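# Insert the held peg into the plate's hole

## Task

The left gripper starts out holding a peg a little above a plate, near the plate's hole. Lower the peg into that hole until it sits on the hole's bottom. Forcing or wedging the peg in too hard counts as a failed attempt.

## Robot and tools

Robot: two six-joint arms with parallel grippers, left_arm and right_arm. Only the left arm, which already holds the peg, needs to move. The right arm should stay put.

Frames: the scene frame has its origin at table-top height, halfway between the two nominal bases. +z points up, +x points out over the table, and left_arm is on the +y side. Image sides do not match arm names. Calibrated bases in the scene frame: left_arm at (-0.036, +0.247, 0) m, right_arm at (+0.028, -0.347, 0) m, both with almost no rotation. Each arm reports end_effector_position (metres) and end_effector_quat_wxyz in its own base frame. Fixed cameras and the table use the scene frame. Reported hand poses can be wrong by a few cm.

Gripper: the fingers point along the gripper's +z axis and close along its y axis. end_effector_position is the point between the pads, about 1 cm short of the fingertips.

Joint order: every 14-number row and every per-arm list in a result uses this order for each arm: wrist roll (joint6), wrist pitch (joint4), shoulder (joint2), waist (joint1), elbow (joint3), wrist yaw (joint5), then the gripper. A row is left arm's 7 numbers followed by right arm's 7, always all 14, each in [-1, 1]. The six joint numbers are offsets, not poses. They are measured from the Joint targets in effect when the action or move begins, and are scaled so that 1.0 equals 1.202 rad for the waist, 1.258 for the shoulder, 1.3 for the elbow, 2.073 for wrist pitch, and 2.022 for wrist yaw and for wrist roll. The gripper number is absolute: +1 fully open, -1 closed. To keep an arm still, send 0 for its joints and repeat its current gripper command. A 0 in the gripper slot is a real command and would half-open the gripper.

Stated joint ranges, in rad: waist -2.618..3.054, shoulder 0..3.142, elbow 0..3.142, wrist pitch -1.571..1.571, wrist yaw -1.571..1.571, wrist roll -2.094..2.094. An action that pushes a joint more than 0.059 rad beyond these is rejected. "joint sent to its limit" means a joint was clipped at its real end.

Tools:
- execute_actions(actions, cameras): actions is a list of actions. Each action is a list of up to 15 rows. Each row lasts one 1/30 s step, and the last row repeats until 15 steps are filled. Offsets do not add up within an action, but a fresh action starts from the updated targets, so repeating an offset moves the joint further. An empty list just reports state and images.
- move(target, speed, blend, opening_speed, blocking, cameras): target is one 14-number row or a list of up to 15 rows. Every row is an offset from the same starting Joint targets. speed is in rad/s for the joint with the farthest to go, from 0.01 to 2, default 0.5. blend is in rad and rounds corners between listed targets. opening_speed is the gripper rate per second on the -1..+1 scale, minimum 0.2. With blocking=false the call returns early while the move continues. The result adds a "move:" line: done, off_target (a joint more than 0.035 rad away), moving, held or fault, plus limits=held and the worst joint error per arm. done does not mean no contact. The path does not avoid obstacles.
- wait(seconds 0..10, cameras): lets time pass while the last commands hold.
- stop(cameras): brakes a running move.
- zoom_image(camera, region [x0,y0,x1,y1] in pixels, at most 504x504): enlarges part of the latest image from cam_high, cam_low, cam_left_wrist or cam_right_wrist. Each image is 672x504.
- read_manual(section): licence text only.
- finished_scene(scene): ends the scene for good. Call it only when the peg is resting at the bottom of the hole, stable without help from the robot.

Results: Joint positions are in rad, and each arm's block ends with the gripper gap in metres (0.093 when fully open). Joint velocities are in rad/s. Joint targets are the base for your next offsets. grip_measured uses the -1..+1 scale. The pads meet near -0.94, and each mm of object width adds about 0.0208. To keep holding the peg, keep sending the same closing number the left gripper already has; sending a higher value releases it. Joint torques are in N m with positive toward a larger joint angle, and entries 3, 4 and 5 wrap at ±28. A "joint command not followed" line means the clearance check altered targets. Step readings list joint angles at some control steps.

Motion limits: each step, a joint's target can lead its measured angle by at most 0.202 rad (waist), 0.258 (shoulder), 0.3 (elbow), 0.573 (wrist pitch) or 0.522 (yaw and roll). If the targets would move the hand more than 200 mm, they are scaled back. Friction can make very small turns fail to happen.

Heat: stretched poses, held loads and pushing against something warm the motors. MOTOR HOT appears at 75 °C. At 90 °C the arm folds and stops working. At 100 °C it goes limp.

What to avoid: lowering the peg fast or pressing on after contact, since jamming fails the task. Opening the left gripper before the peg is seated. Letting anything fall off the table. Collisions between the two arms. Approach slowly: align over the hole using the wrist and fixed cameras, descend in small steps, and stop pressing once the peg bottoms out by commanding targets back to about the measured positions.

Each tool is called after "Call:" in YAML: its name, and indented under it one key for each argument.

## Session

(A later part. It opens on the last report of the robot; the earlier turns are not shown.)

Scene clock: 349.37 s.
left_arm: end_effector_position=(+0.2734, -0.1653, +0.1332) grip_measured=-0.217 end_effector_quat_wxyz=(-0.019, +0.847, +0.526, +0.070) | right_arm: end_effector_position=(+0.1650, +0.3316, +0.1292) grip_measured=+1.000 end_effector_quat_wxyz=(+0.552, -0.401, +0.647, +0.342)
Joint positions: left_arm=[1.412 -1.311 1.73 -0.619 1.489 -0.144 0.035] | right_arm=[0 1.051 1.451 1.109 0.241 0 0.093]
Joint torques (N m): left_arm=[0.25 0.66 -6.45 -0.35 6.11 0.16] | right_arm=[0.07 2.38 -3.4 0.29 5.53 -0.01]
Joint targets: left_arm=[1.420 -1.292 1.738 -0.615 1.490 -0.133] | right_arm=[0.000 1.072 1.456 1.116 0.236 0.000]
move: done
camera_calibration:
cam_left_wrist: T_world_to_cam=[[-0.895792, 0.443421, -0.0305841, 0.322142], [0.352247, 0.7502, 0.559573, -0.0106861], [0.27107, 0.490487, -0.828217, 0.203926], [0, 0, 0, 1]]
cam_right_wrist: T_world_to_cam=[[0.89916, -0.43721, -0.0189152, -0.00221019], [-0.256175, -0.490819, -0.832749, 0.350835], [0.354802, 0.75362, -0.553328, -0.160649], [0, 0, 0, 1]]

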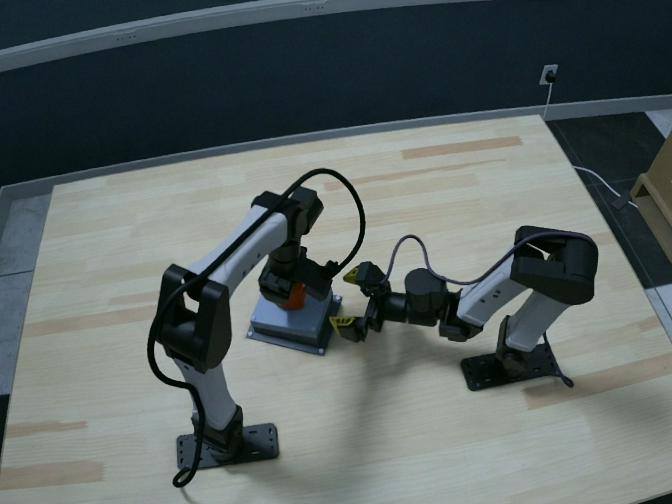

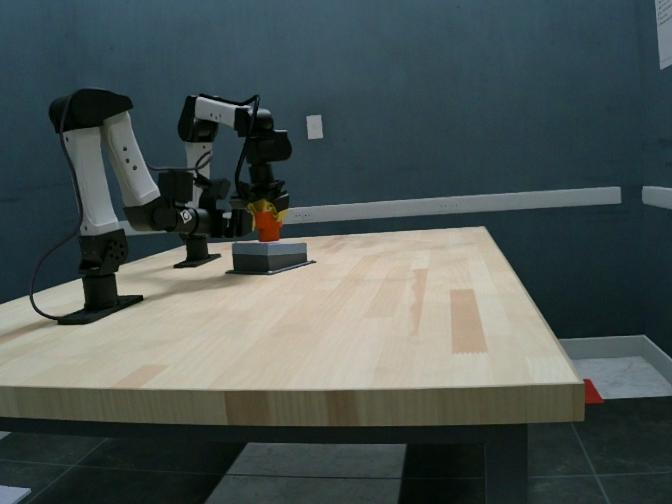

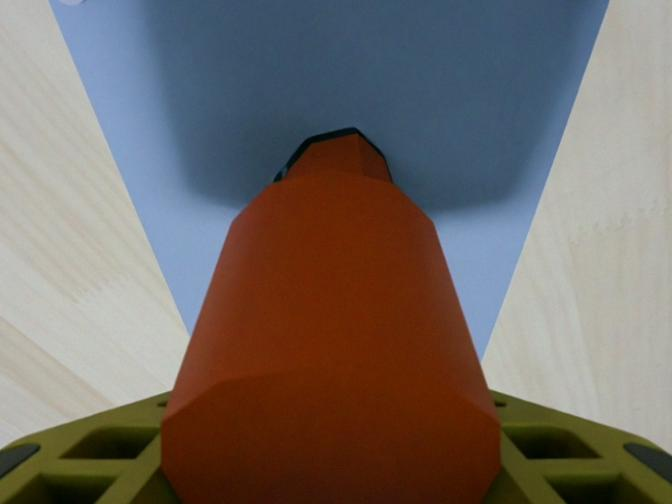

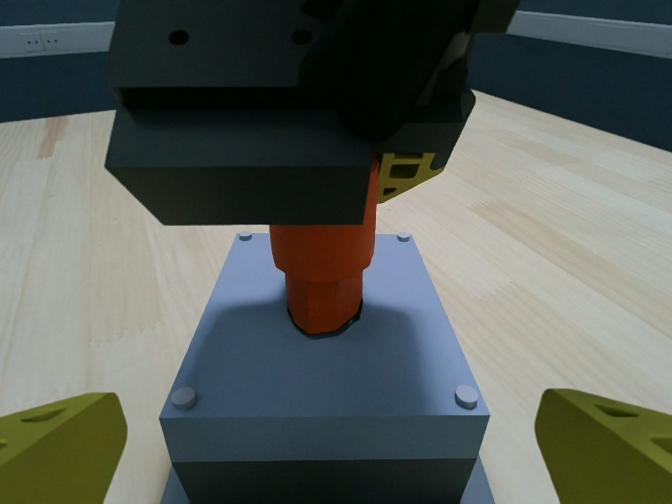

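Call:
move:
  target:
    - [0,0.0019,0,-0.0096,0,0,-0.921165,0,0,0,0,0,0,1]
    - [0,0.0169,0,-0.0096,-0.0238,0,-0.921165,0,0,0,0,0,0,1]
  speed: 0.05

Call:
zoom_image:
  camera: "cam_right_wrist"
  region: [260, 250, 390, 370]

Call:
zoom_image:
  camera: "cam_left_wrist"
  region: [270, 80, 430, 220]

Call:
zoom_image:
  camera: "cam_low"
  region: [235, 195, 305, 265]

Scene clock: 354.60 s.
left_arm: end_effector_position=(+0.2735, -0.1655, +0.1268) grip_measured=-0.217 end_effector_quat_wxyz=(-0.019, +0.847, +0.526, +0.070) | right_arm: end_effector_position=(+0.1650, +0.3316, +0.1292) grip_measured=+1.000 end_effector_quat_wxyz=(+0.552, -0.401, +0.647, +0.342)
Joint positions: left_arm=[1.412 -1.285 1.73 -0.619 1.463 -0.143 0.035] | right_arm=[0 1.051 1.451 1.109 0.241 0 0.093]
Joint torques (N m): left_arm=[0.24 0.71 -6.5 -1.09 5.63 0.1] | right_arm=[0 2.44 -3.44 0.25 5.57 0]
Joint targets: left_arm=[1.420 -1.257 1.738 -0.626 1.459 -0.133] | right_arm=[0.000 1.072 1.456 1.116 0.236 0.000]
move: done
camera_calibration:
cam_left_wrist: T_world_to_cam=[[-0.895766, 0.443397, -0.0316527, 0.322247], [0.351855, 0.750743, 0.559091, -0.00679289], [0.271662, 0.489678, -0.828502, 0.198451], [0, 0, 0, 1]]
cam_right_wrist: T_world_to_cam=[[0.89916, -0.43721, -0.0189152, -0.00221019], [-0.256175, -0.490819, -0.832749, 0.350835], [0.354802, 0.75362, -0.553328, -0.160649], [0, 0, 0, 1]]

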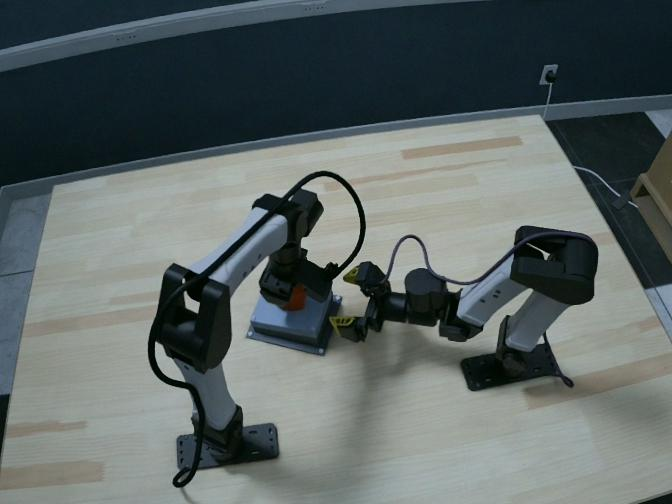

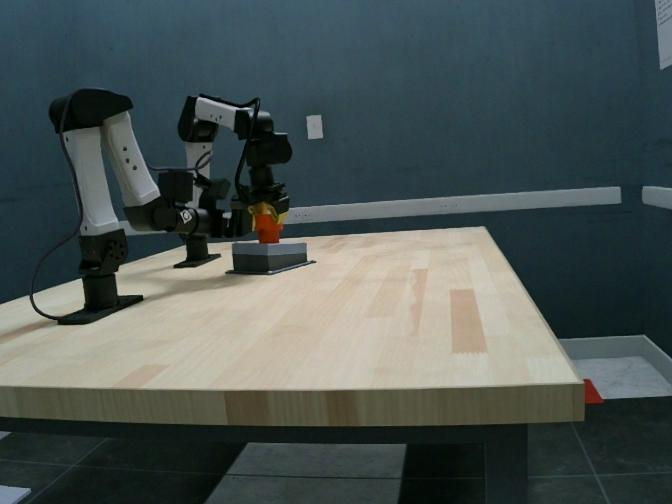

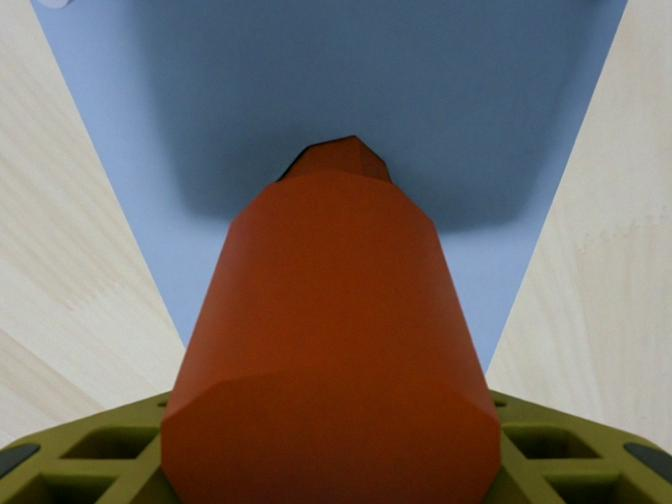

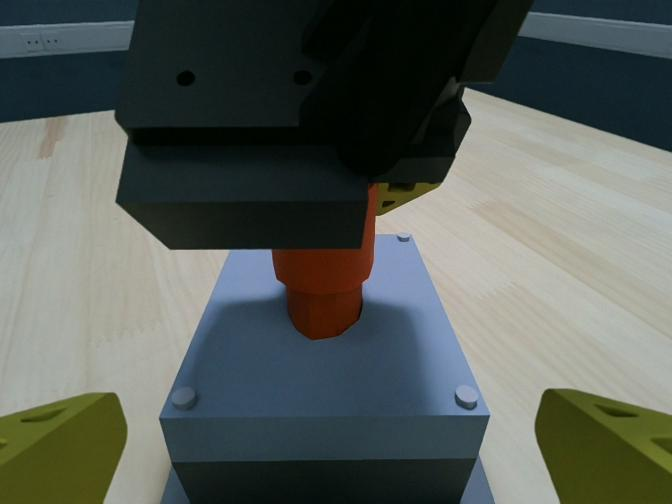

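Scaled by 3.877 from the camera's 672x504 image, which has a finer 960x720 frame.

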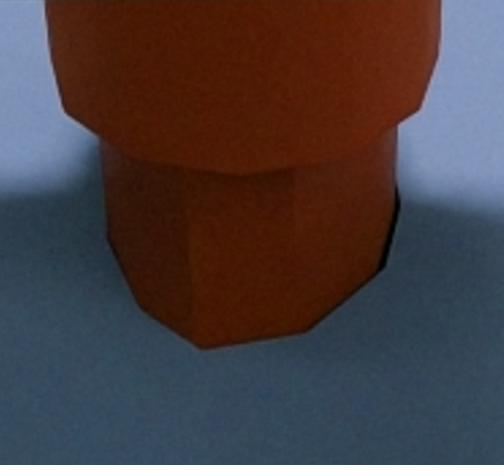

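Scaled by 3.150 from the camera's 672x504 image, which has a finer 960x720 frame.

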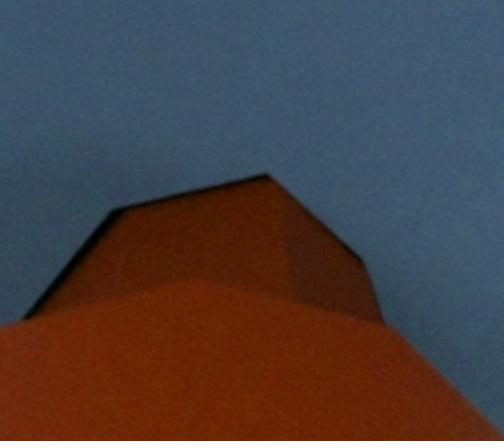

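Scaled by 7.200 from the camera's 672x504 image, which has a finer 960x720 frame.

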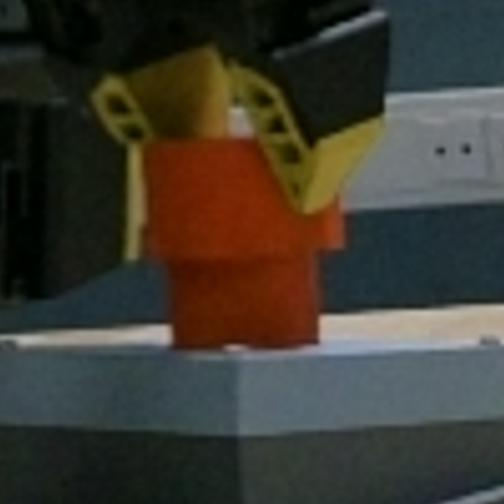

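Call:
move:
  target: [0,0.0075,0,0.003,-0.012,0,-0.921165,0,0,0,0,0,0,1]
  speed: 0.03
  cameras: ["cam_left_wrist","cam_right_wrist"]

Call:
zoom_image:
  camera: "cam_right_wrist"
  region: [260, 250, 390, 370]

Call:
zoom_image:
  camera: "cam_left_wrist"
  region: [270, 80, 430, 220]

Scene clock: 357.40 s.
left_arm: end_effector_position=(+0.2734, -0.1654, +0.1262) grip_measured=-0.217 end_effector_quat_wxyz=(-0.019, +0.847, +0.526, +0.070) | right_arm: end_effector_position=(+0.1650, +0.3316, +0.1292) grip_measured=+1.000 end_effector_quat_wxyz=(+0.552, -0.401, +0.647, +0.342)
Joint positions: left_arm=[1.411 -1.282 1.73 -0.619 1.461 -0.143 0.035] | right_arm=[0 1.051 1.451 1.109 0.241 0 0.093]
Joint torques (N m): left_arm=[0.27 0.87 -6.32 -0.85 4.41 0.13] | right_arm=[0.07 2.39 -3.3 0.28 5.6 0.03]
Joint targets: left_arm=[1.420 -1.241 1.738 -0.623 1.443 -0.133] | right_arm=[0.000 1.072 1.456 1.116 0.236 0.000]
move: off_target (left_arm); left_arm: the wrist pitch is farthest, 0.041 rad from its target
camera_calibration:
cam_left_wrist: T_world_to_cam=[[-0.895942, 0.443064, -0.0313289, 0.322069], [0.351723, 0.750773, 0.559134, -0.00639628], [0.271253, 0.489933, -0.828485, 0.198037], [0, 0, 0, 1]]
cam_right_wrist: T_world_to_cam=[[0.89916, -0.43721, -0.0189152, -0.00221019], [-0.256175, -0.490819, -0.832749, 0.350835], [0.354802, 0.75362, -0.553328, -0.160649], [0, 0, 0, 1]]
Images, in order: cam_left_wrist, cam_right_wrist.

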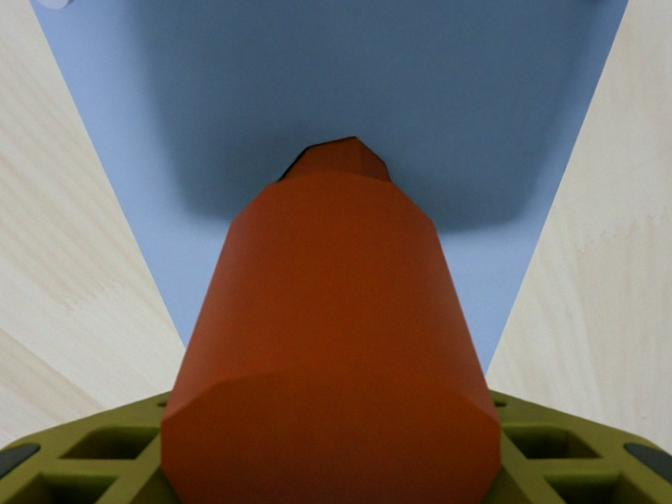

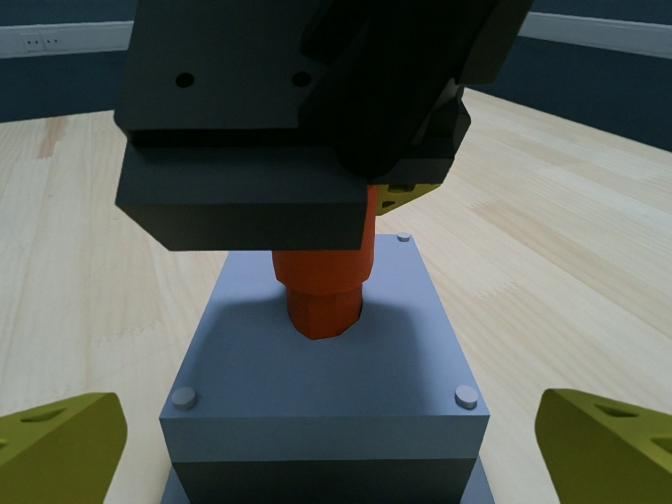

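Scaled by 3.877 from the camera's 672x504 image, which has a finer 960x720 frame.

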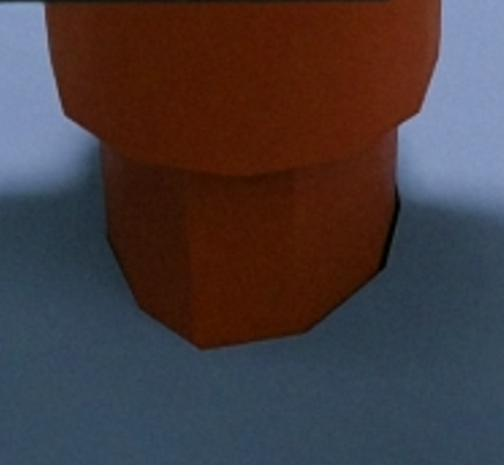

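Scaled by 3.150 from the camera's 672x504 image, which has a finer 960x720 frame.

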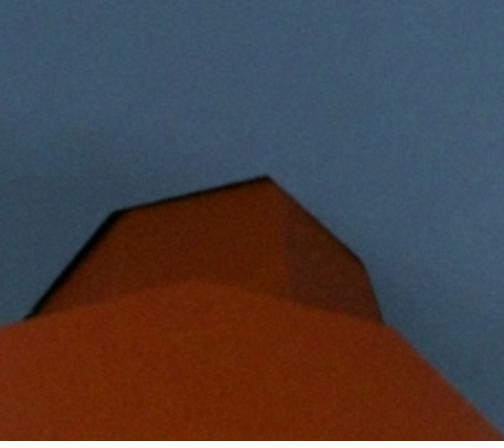

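Call:
move:
  target: [0,-0.006,0.0127,0,0.0092,0,-0.921165,0,0,0,0,0,0,1]
  speed: 0.03
  cameras: ["cam_left_wrist","cam_right_wrist"]

Call:
zoom_image:
  camera: "cam_right_wrist"
  region: [260, 250, 390, 370]

Scene clock: 363.13 s.
left_arm: end_effector_position=(+0.2734, -0.1654, +0.1262) grip_measured=-0.217 end_effector_quat_wxyz=(-0.019, +0.847, +0.526, +0.070) | right_arm: end_effector_position=(+0.1650, +0.3316, +0.1292) grip_measured=+1.000 end_effector_quat_wxyz=(+0.552, -0.401, +0.647, +0.342)
Joint positions: left_arm=[1.411 -1.282 1.73 -0.619 1.461 -0.143 0.035] | right_arm=[0 1.051 1.451 1.109 0.241 0 0.093]
Joint torques (N m): left_arm=[0.25 0.76 -5.24 -0.75 5.7 0.17] | right_arm=[0.07 2.48 -3.48 0.38 5.7 -0.03]
Joint targets: left_arm=[1.420 -1.254 1.754 -0.623 1.455 -0.133] | right_arm=[0.000 1.072 1.456 1.116 0.236 0.000]
move: done
camera_calibration:
cam_left_wrist: T_world_to_cam=[[-0.895942, 0.443064, -0.0313289, 0.322069], [0.351723, 0.750773, 0.559134, -0.00639628], [0.271253, 0.489933, -0.828485, 0.198037], [0, 0, 0, 1]]
cam_right_wrist: T_world_to_cam=[[0.89916, -0.43721, -0.0189152, -0.00221019], [-0.256175, -0.490819, -0.832749, 0.350835], [0.354802, 0.75362, -0.553328, -0.160649], [0, 0, 0, 1]]
Images, in order: cam_left_wrist, cam_right_wrist.

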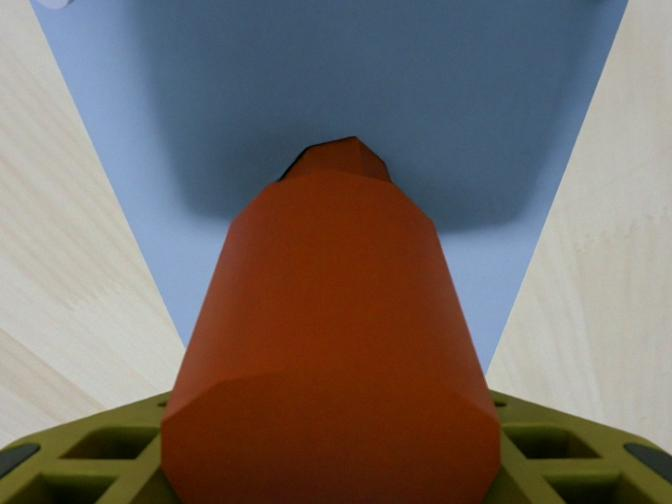

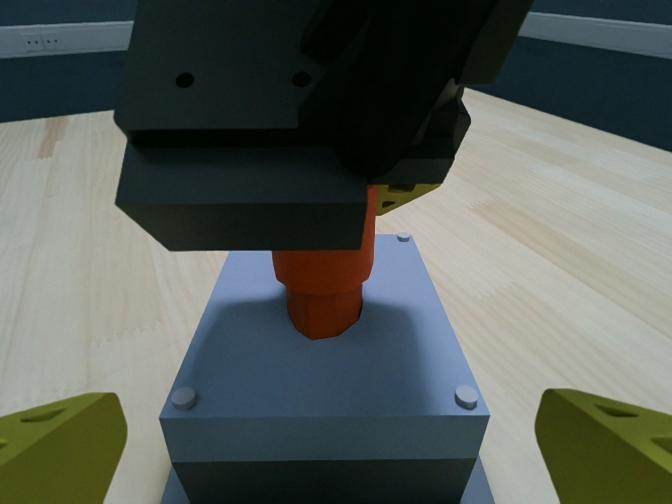

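Scaled by 3.877 from the camera's 672x504 image, which has a finer 960x720 frame.

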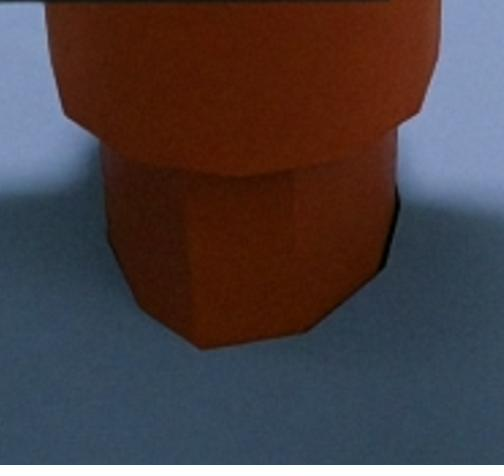

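Call:
move:
  target: [0,0,0.0127,0,0.003,0,-0.921165,0,0,0,0,0,0,1]
  speed: 0.02
  cameras: ["cam_right_wrist"]

Call:
zoom_image:
  camera: "cam_right_wrist"
  region: [260, 250, 390, 370]

Scene clock: 366.23 s.
left_arm: end_effector_position=(+0.2741, -0.1668, +0.1195) grip_measured=-0.217 end_effector_quat_wxyz=(-0.026, +0.847, +0.528, +0.064) | right_arm: end_effector_position=(+0.1650, +0.3316, +0.1292) grip_measured=+1.000 end_effector_quat_wxyz=(+0.552, -0.401, +0.647, +0.342)
Joint positions: left_arm=[1.408 -1.277 1.752 -0.619 1.461 -0.139 0.035] | right_arm=[0 1.051 1.451 1.109 0.241 0 0.093]
Joint torques (N m): left_arm=[0.31 0.59 -5.67 -0.76 5.65 0.1] | right_arm=[0.04 2.42 -3.49 0.4 5.44 0]
Joint targets: left_arm=[1.420 -1.254 1.770 -0.623 1.459 -0.133] | right_arm=[0.000 1.072 1.456 1.116 0.236 0.000]
move: done
camera_calibration:
cam_right_wrist: T_world_to_cam=[[0.89916, -0.43721, -0.0189152, -0.00221019], [-0.256175, -0.490819, -0.832749, 0.350835], [0.354802, 0.75362, -0.553328, -0.160649], [0, 0, 0, 1]]
Images, in order: cam_right_wrist.

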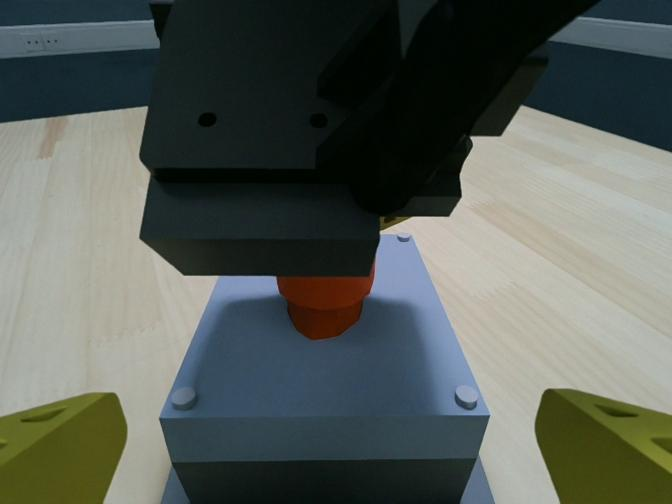

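Scaled by 3.877 from the camera's 672x504 image, which has a finer 960x720 frame.

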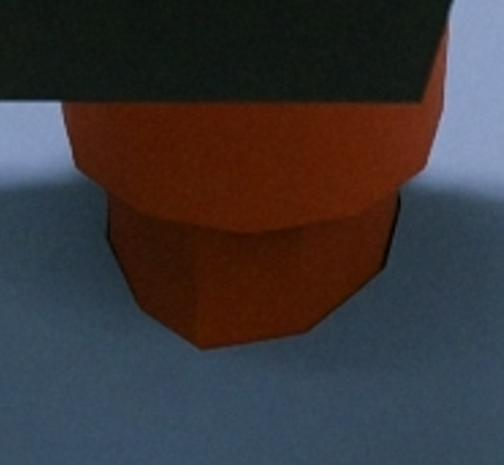

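Call:
move:
  target: [0,0.0096,0,0,-0.0154,0,-0.921165,0,0,0,0,0,0,1]
  speed: 0.03
  cameras: ["cam_right_wrist","cam_low"]

Call:
zoom_image:
  camera: "cam_right_wrist"
  region: [260, 250, 390, 370]

Call:
zoom_image:
  camera: "cam_low"
  region: [235, 195, 305, 265]

Scene clock: 369.83 s.
left_arm: end_effector_position=(+0.2740, -0.1670, +0.1165) grip_measured=-0.217 end_effector_quat_wxyz=(-0.025, +0.846, +0.529, +0.064) | right_arm: end_effector_position=(+0.1650, +0.3316, +0.1292) grip_measured=+1.000 end_effector_quat_wxyz=(+0.552, -0.401, +0.647, +0.342)
Joint positions: left_arm=[1.405 -1.265 1.752 -0.619 1.449 -0.138 0.035] | right_arm=[0 1.051 1.451 1.109 0.241 0 0.093]
Joint torques (N m): left_arm=[0.32 0.71 -5.85 -0.87 5.11 0.08] | right_arm=[0.04 2.41 -3.03 0.42 5.63 -0.02]
Joint targets: left_arm=[1.420 -1.234 1.770 -0.623 1.439 -0.133] | right_arm=[0.000 1.072 1.456 1.116 0.236 0.000]
move: done
camera_calibration:
cam_right_wrist: T_world_to_cam=[[0.89916, -0.43721, -0.0189152, -0.00221019], [-0.256175, -0.490819, -0.832749, 0.350835], [0.354802, 0.75362, -0.553328, -0.160649], [0, 0, 0, 1]]
Images, in order: cam_low, cam_right_wrist.

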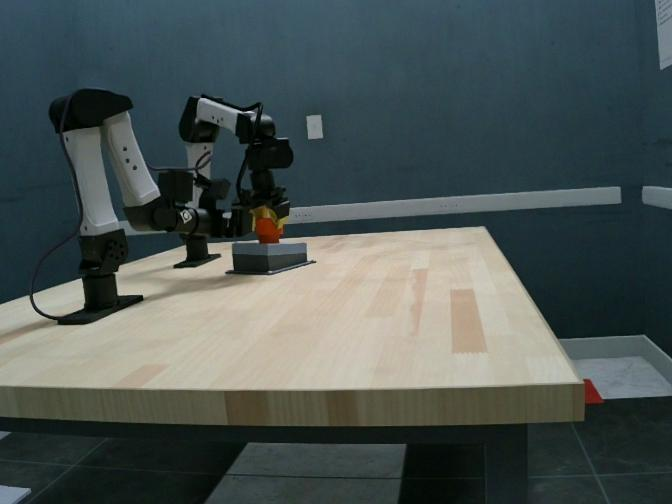

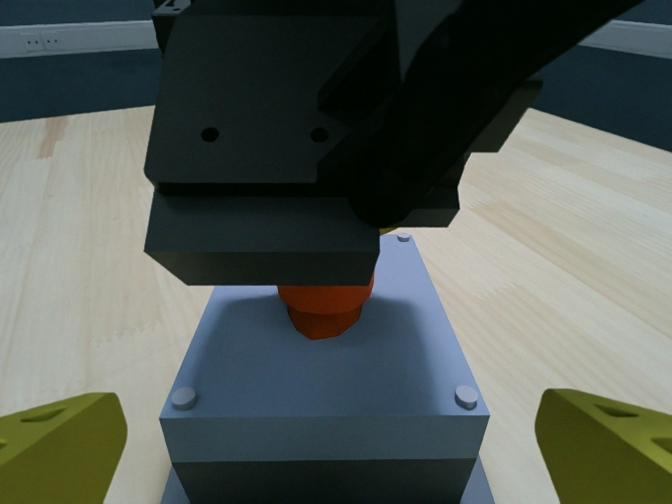

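Scaled by 3.877 from the camera's 672x504 image, which has a finer 960x720 frame.

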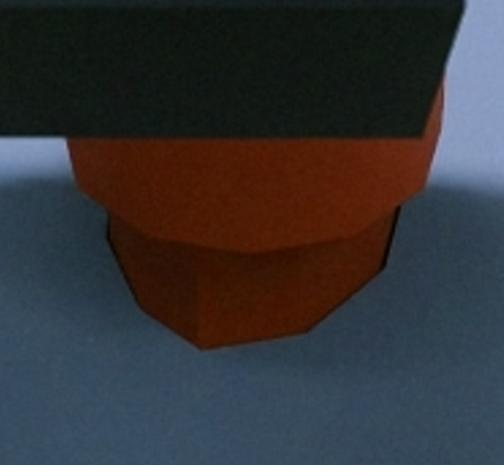

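Scaled by 7.200 from the camera's 672x504 image, which has a finer 960x720 frame.

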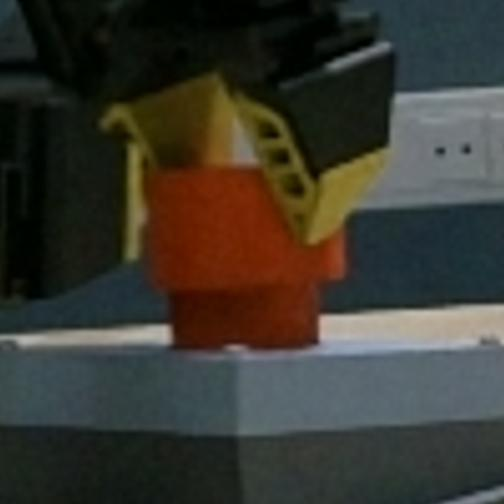

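Call:
move:
  target: [0,0.0087,0.003,0,-0.0154,0,-0.921165,0,0,0,0,0,0,1]
  speed: 0.03
  cameras: ["cam_right_wrist"]

Call:
zoom_image:
  camera: "cam_right_wrist"
  region: [260, 250, 390, 370]

Scene clock: 372.63 s.
left_arm: end_effector_position=(+0.2738, -0.1672, +0.1121) grip_measured=-0.217 end_effector_quat_wxyz=(-0.024, +0.845, +0.531, +0.063) | right_arm: end_effector_position=(+0.1650, +0.3316, +0.1292) grip_measured=+1.000 end_effector_quat_wxyz=(+0.552, -0.401, +0.647, +0.342)
Joint positions: left_arm=[1.4 -1.246 1.752 -0.619 1.432 -0.136 0.035] | right_arm=[0 1.051 1.451 1.109 0.241 0 0.093]
Joint torques (N m): left_arm=[0.37 0.73 -5.46 -0.95 4.96 0.05] | right_arm=[0.02 2.46 -3.36 0.7 5.39 0.01]
Joint targets: left_arm=[1.420 -1.216 1.773 -0.623 1.419 -0.133] | right_arm=[0.000 1.071 1.456 1.116 0.236 0.000]
move: done
camera_calibration:
cam_right_wrist: T_world_to_cam=[[0.89916, -0.43721, -0.0189152, -0.00221019], [-0.256175, -0.490819, -0.832749, 0.350835], [0.354802, 0.75362, -0.553328, -0.160649], [0, 0, 0, 1]]
Images, in order: cam_right_wrist.

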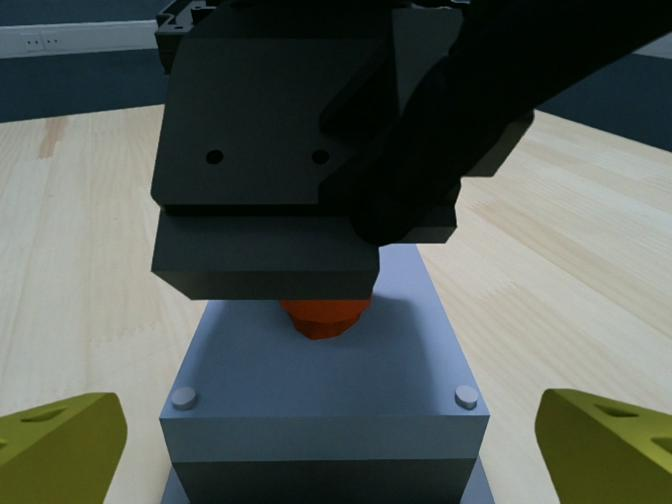

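Scaled by 3.877 from the camera's 672x504 image, which has a finer 960x720 frame.

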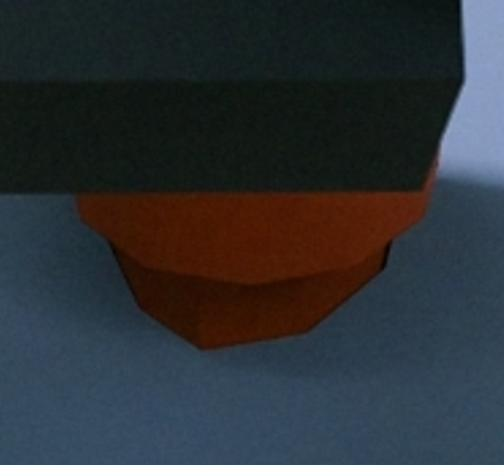

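Call:
move:
  target: [-0.0099,0.0092,0,0,-0.0154,0,-0.921165,0,0,0,0,0,0,1]
  speed: 0.03
  cameras: ["cam_right_wrist"]

Call:
zoom_image:
  camera: "cam_right_wrist"
  region: [260, 250, 390, 370]

Scene clock: 376.37 s.
left_arm: end_effector_position=(+0.2735, -0.1673, +0.1093) grip_measured=-0.217 end_effector_quat_wxyz=(-0.023, +0.844, +0.533, +0.063) | right_arm: end_effector_position=(+0.1650, +0.3316, +0.1292) grip_measured=+1.000 end_effector_quat_wxyz=(+0.552, -0.401, +0.647, +0.342)
Joint positions: left_arm=[1.396 -1.235 1.752 -0.619 1.421 -0.135 0.035] | right_arm=[0 1.051 1.451 1.109 0.241 0 0.093]
Joint torques (N m): left_arm=[0.17 0.84 -5.41 -0.9 3.89 0.07] | right_arm=[0 2.45 -3.49 0.31 5.42 -0.05]
Joint targets: left_arm=[1.400 -1.197 1.773 -0.623 1.399 -0.133] | right_arm=[0.000 1.071 1.456 1.116 0.236 0.000]
move: off_target (left_arm); left_arm: the wrist pitch is farthest, 0.038 rad from its target
camera_calibration:
cam_right_wrist: T_world_to_cam=[[0.89916, -0.43721, -0.0189152, -0.00221019], [-0.256175, -0.490819, -0.832749, 0.350835], [0.354802, 0.75362, -0.553328, -0.160649], [0, 0, 0, 1]]
Images, in order: cam_right_wrist.

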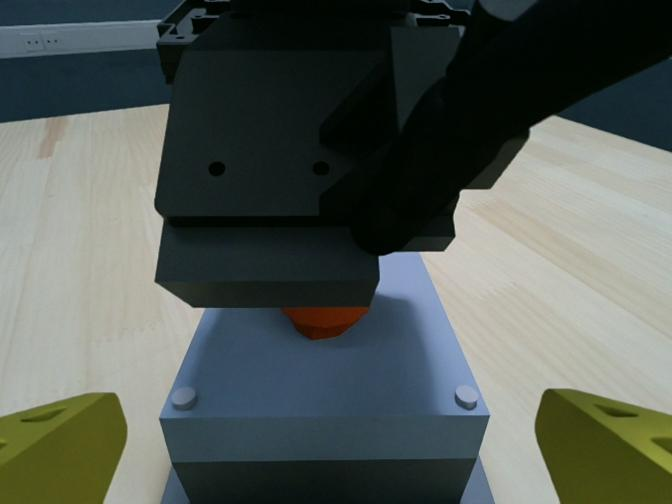

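Scaled by 3.877 from the camera's 672x504 image, which has a finer 960x720 frame.

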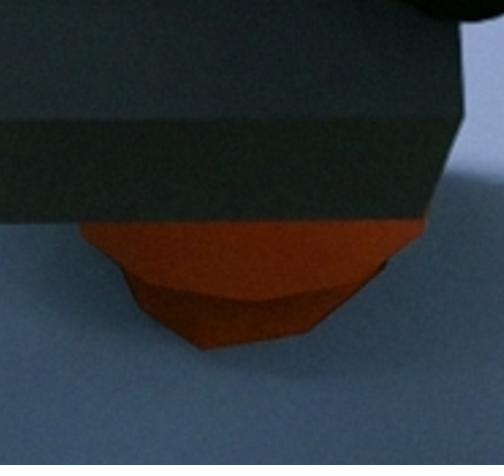

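Call:
move:
  target: [0,0.004,0,0,-0.0115,0,-0.921165,0,0,0,0,0,0,1]
  speed: 0.03
  cameras: ["cam_right_wrist","cam_low"]

Call:
zoom_image:
  camera: "cam_right_wrist"
  region: [260, 250, 390, 370]

Call:
zoom_image:
  camera: "cam_low"
  region: [235, 195, 305, 265]

Scene clock: 381.60 s.
left_arm: end_effector_position=(+0.2735, -0.1673, +0.1089) grip_measured=-0.217 end_effector_quat_wxyz=(-0.023, +0.844, +0.533, +0.063) | right_arm: end_effector_position=(+0.1650, +0.3316, +0.1292) grip_measured=+1.000 end_effector_quat_wxyz=(+0.552, -0.401, +0.647, +0.342)
Joint positions: left_arm=[1.396 -1.233 1.752 -0.619 1.419 -0.135 0.035] | right_arm=[0 1.051 1.451 1.109 0.241 0 0.093]
Joint torques (N m): left_arm=[0.22 0.9 -5.53 -0.85 3.03 0.02] | right_arm=[0.07 2.46 -3.3 0.51 5.48 0]
Joint targets: left_arm=[1.400 -1.188 1.773 -0.623 1.384 -0.133] | right_arm=[0.000 1.071 1.456 1.116 0.236 0.000]
move: off_target (left_arm); left_arm: the wrist pitch is farthest, 0.045 rad from its target
camera_calibration:
cam_right_wrist: T_world_to_cam=[[0.89916, -0.43721, -0.0189152, -0.00221019], [-0.256175, -0.490819, -0.832749, 0.350835], [0.354802, 0.75362, -0.553328, -0.160649], [0, 0, 0, 1]]
Images, in order: cam_low, cam_right_wrist.

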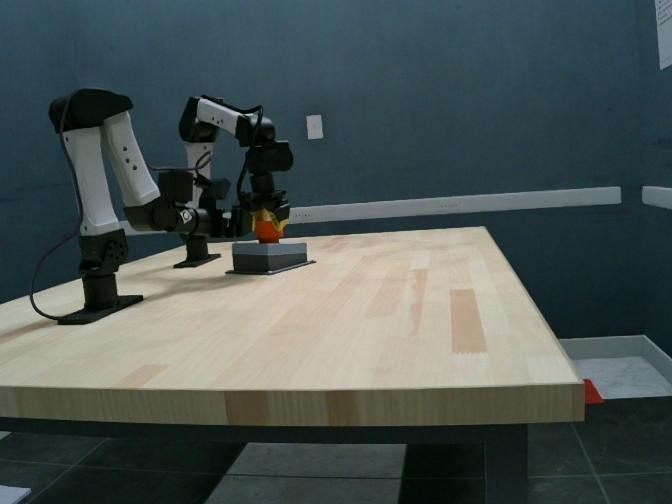

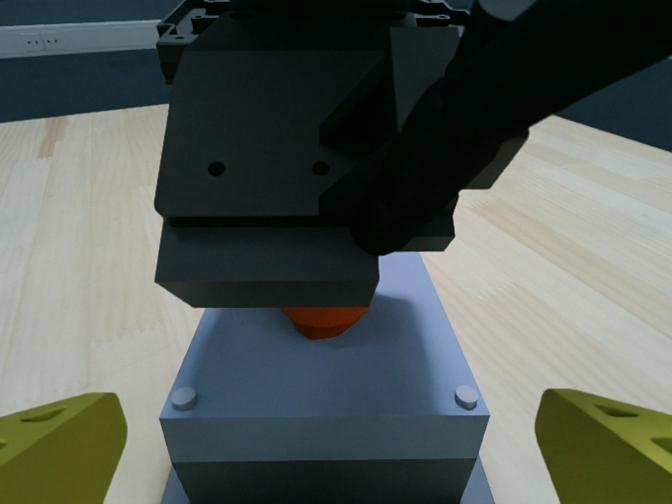

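Scaled by 3.877 from the camera's 672x504 image, which has a finer 960x720 frame.

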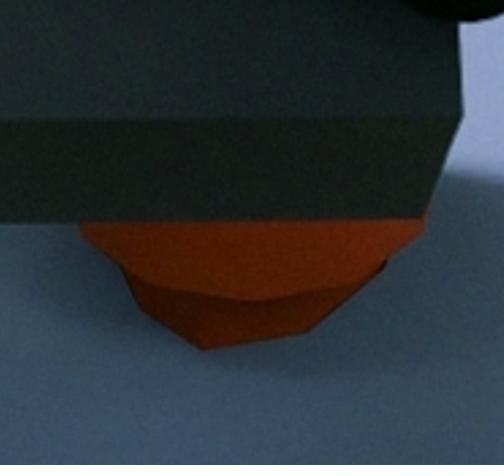

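Scaled by 7.200 from the camera's 672x504 image, which has a finer 960x720 frame.

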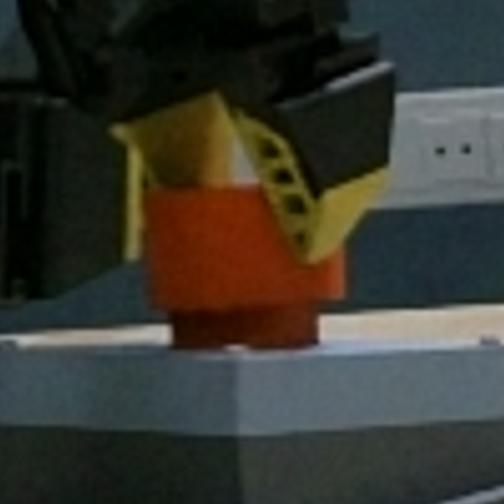

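Call:
move:
  target: [0,-0.0106,0,0,0.027,0,-0.921165,0,0,0,0,0,0,1]
  speed: 0.04
  cameras: []

Call:
move:
  target: [0,0,0,0,0,0,0.4,0,0,0,0,0,0,1]
  opening_speed: 0.5

Call:
zoom_image:
  camera: "cam_low"
  region: [235, 195, 305, 265]

Call:
zoom_image:
  camera: "cam_right_wrist"
  region: [260, 250, 390, 370]

Scene clock: 386.53 s.
move: done

Scene clock: 389.40 s.
left_arm: end_effector_position=(+0.2749, -0.1677, +0.1067) grip_measured=+0.398 end_effector_quat_wxyz=(-0.025, +0.844, +0.533, +0.064) | right_arm: end_effector_position=(+0.1650, +0.3316, +0.1292) grip_measured=+1.000 end_effector_quat_wxyz=(+0.552, -0.401, +0.647, +0.342)
Joint positions: left_arm=[1.396 -1.229 1.761 -0.619 1.42 -0.138 0.064] | right_arm=[0 1.051 1.451 1.109 0.241 0 0.093]
Joint torques (N m): left_arm=[0.24 0.55 -6.16 -0.72 5.65 0.1] | right_arm=[0 2.44 -3.4 0.32 5.35 0.01]
Joint targets: left_arm=[1.400 -1.210 1.773 -0.623 1.419 -0.133] | right_arm=[0.000 1.071 1.456 1.116 0.236 0.000]
move: done
camera_calibration:
cam_left_wrist: T_world_to_cam=[[-0.903041, 0.429284, -0.0152081, 0.32175], [0.349, 0.753876, 0.55666, 0.00716325], [0.25043, 0.497379, -0.830601, 0.189828], [0, 0, 0, 1]]
cam_right_wrist: T_world_to_cam=[[0.89916, -0.43721, -0.0189152, -0.00221019], [-0.256175, -0.490819, -0.832749, 0.350835], [0.354802, 0.75362, -0.553328, -0.160649], [0, 0, 0, 1]]

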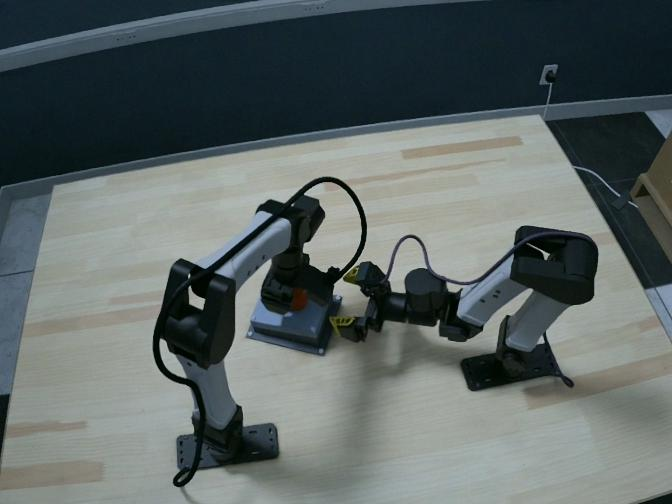

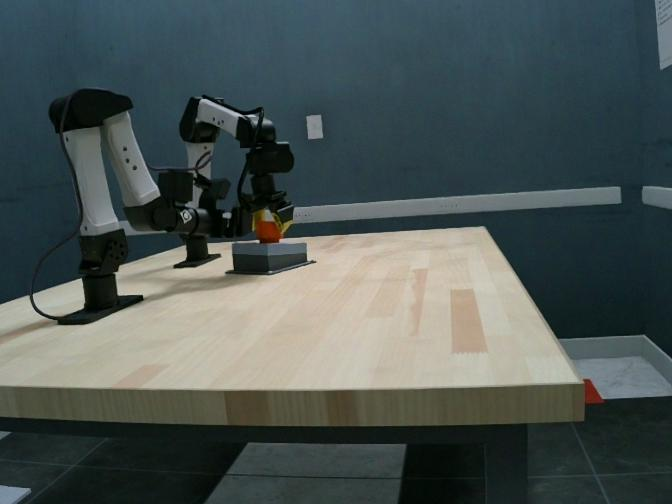

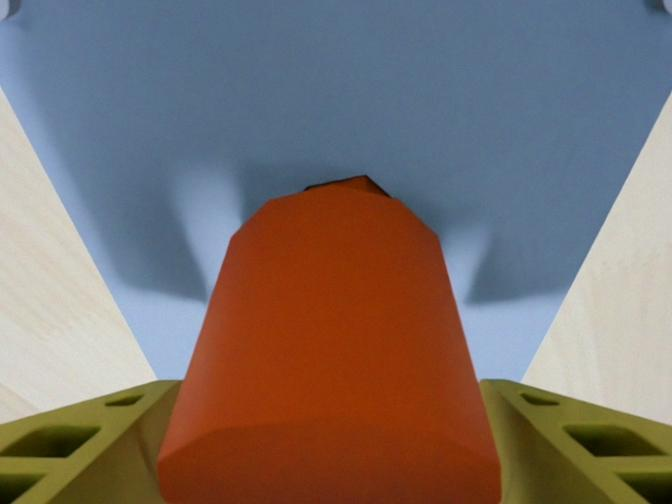

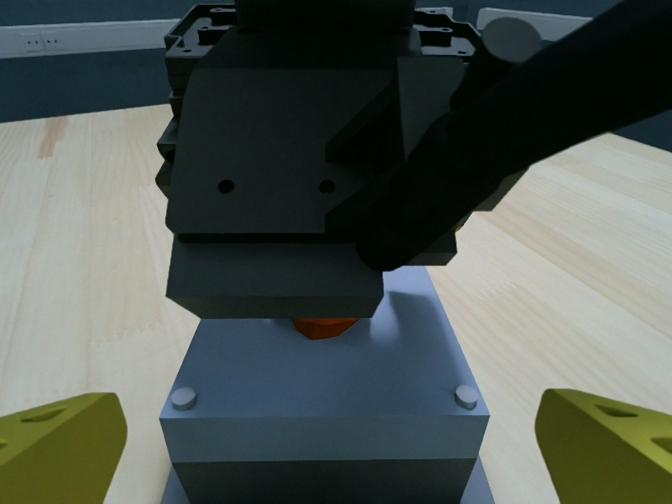

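Scaled by 7.200 from the camera's 672x504 image, which has a finer 960x720 frame.

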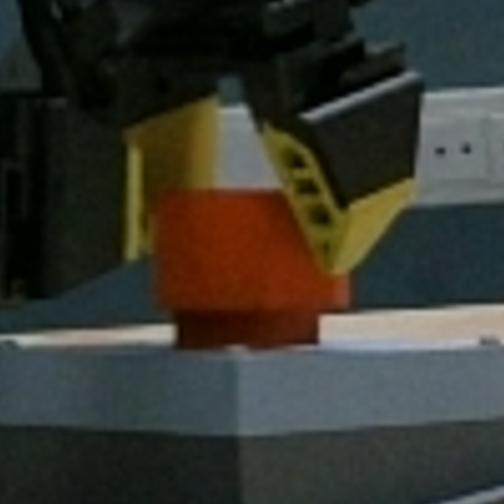

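Scaled by 3.877 from the camera's 672x504 image, which has a finer 960x720 frame.

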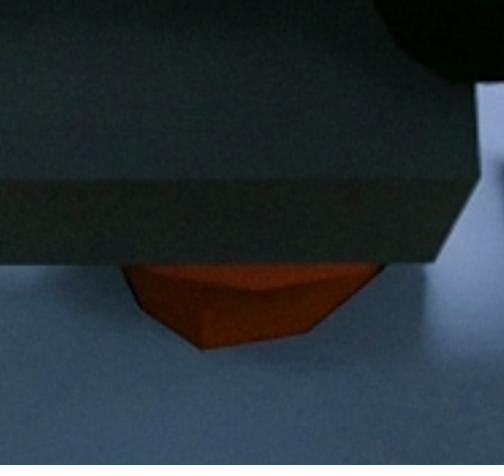

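Call:
move:
  target: [0,-0.1,0,0,0.16,0,0.6,0,0,0,0,0,0,1]
  speed: 0.25

Call:
zoom_image:
  camera: "cam_right_wrist"
  region: [240, 180, 410, 370]

Call:
zoom_image:
  camera: "cam_low"
  region: [225, 195, 315, 285]

Scene clock: 393.97 s.
left_arm: end_effector_position=(+0.2771, -0.1692, +0.1525) grip_measured=+0.598 end_effector_quat_wxyz=(-0.021, +0.843, +0.533, +0.066) | right_arm: end_effector_position=(+0.1650, +0.3316, +0.1293) grip_measured=+1.000 end_effector_quat_wxyz=(+0.552, -0.401, +0.647, +0.342)
Joint positions: left_arm=[1.396 -1.401 1.761 -0.619 1.602 -0.138 0.074] | right_arm=[0 1.051 1.451 1.109 0.241 0 0.093]
Joint torques (N m): left_arm=[0.16 0.18 -5.94 -0.69 8.08 0.08] | right_arm=[0.02 2.44 -3.55 0.34 5.5 0]
Motor temperatures (°C): left_arm=[29 32 48 28 44 30 34] | right_arm=[28 67 35 29 41 32 31]
Heat: left arm: 48 °C; right arm: 67 °C.
Joint targets: left_arm=[1.400 -1.418 1.773 -0.623 1.627 -0.133] | right_arm=[0.000 1.072 1.456 1.116 0.236 0.000]
move: done
camera_calibration:
cam_left_wrist: T_world_to_cam=[[-0.902887, 0.429174, -0.0245963, 0.326496], [0.344683, 0.756954, 0.555171, -0.0159429], [0.256883, 0.492778, -0.831373, 0.225612], [0, 0, 0, 1]]
cam_right_wrist: T_world_to_cam=[[0.899164, -0.437204, -0.0189117, -0.00221172], [-0.256034, -0.490535, -0.83296, 0.350829], [0.354896, 0.753809, -0.55301, -0.16073], [0, 0, 0, 1]]

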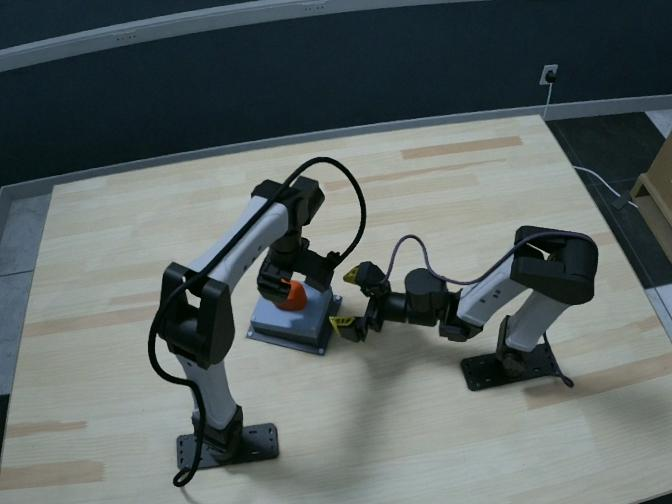

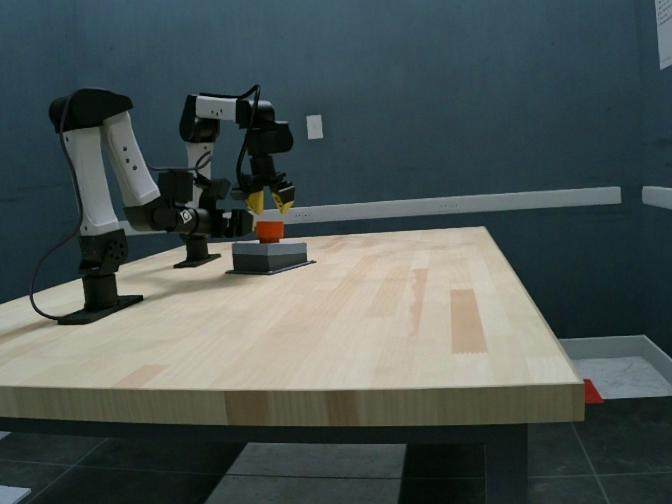

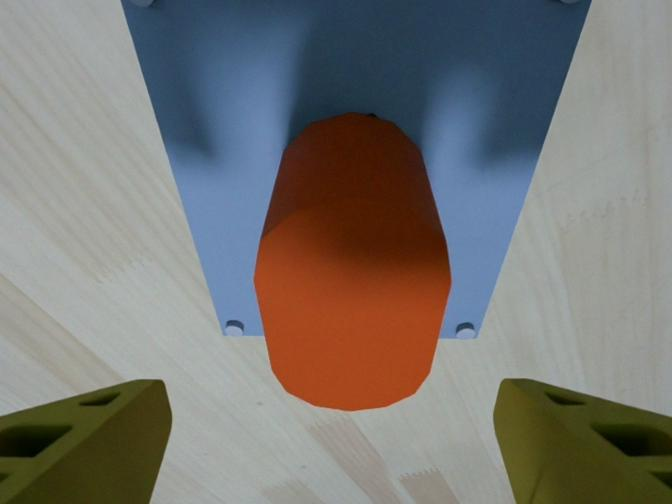

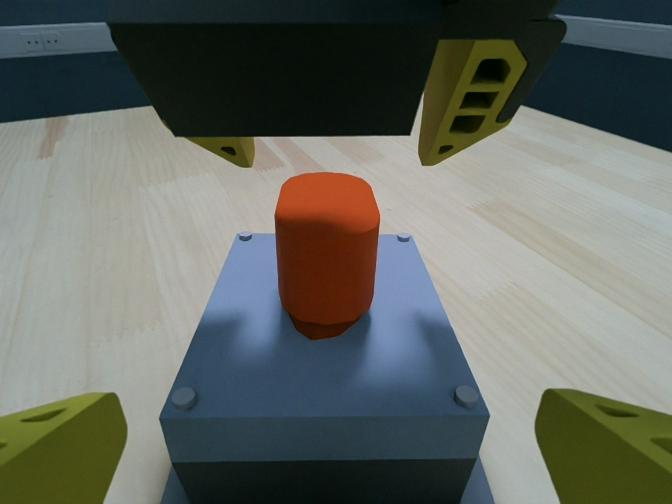

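Scaled by 2.653 from the camera's 672x504 image, which has a finer 960x720 frame.

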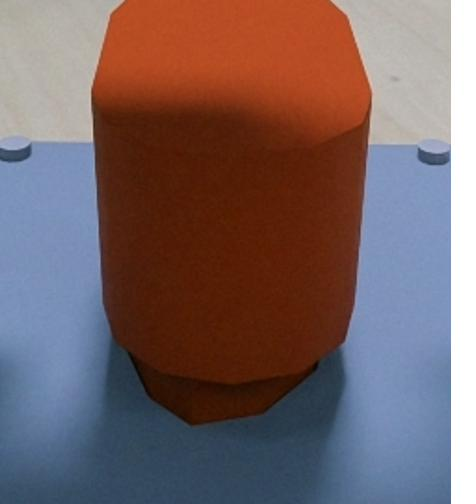

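Scaled by 5.600 from the camera's 672x504 image, which has a finer 960x720 frame.

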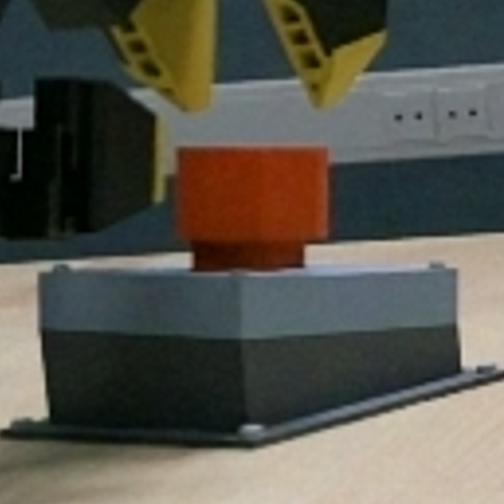

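Call:
finished_scene:
  scene: 1

The scene is finished: the task was done.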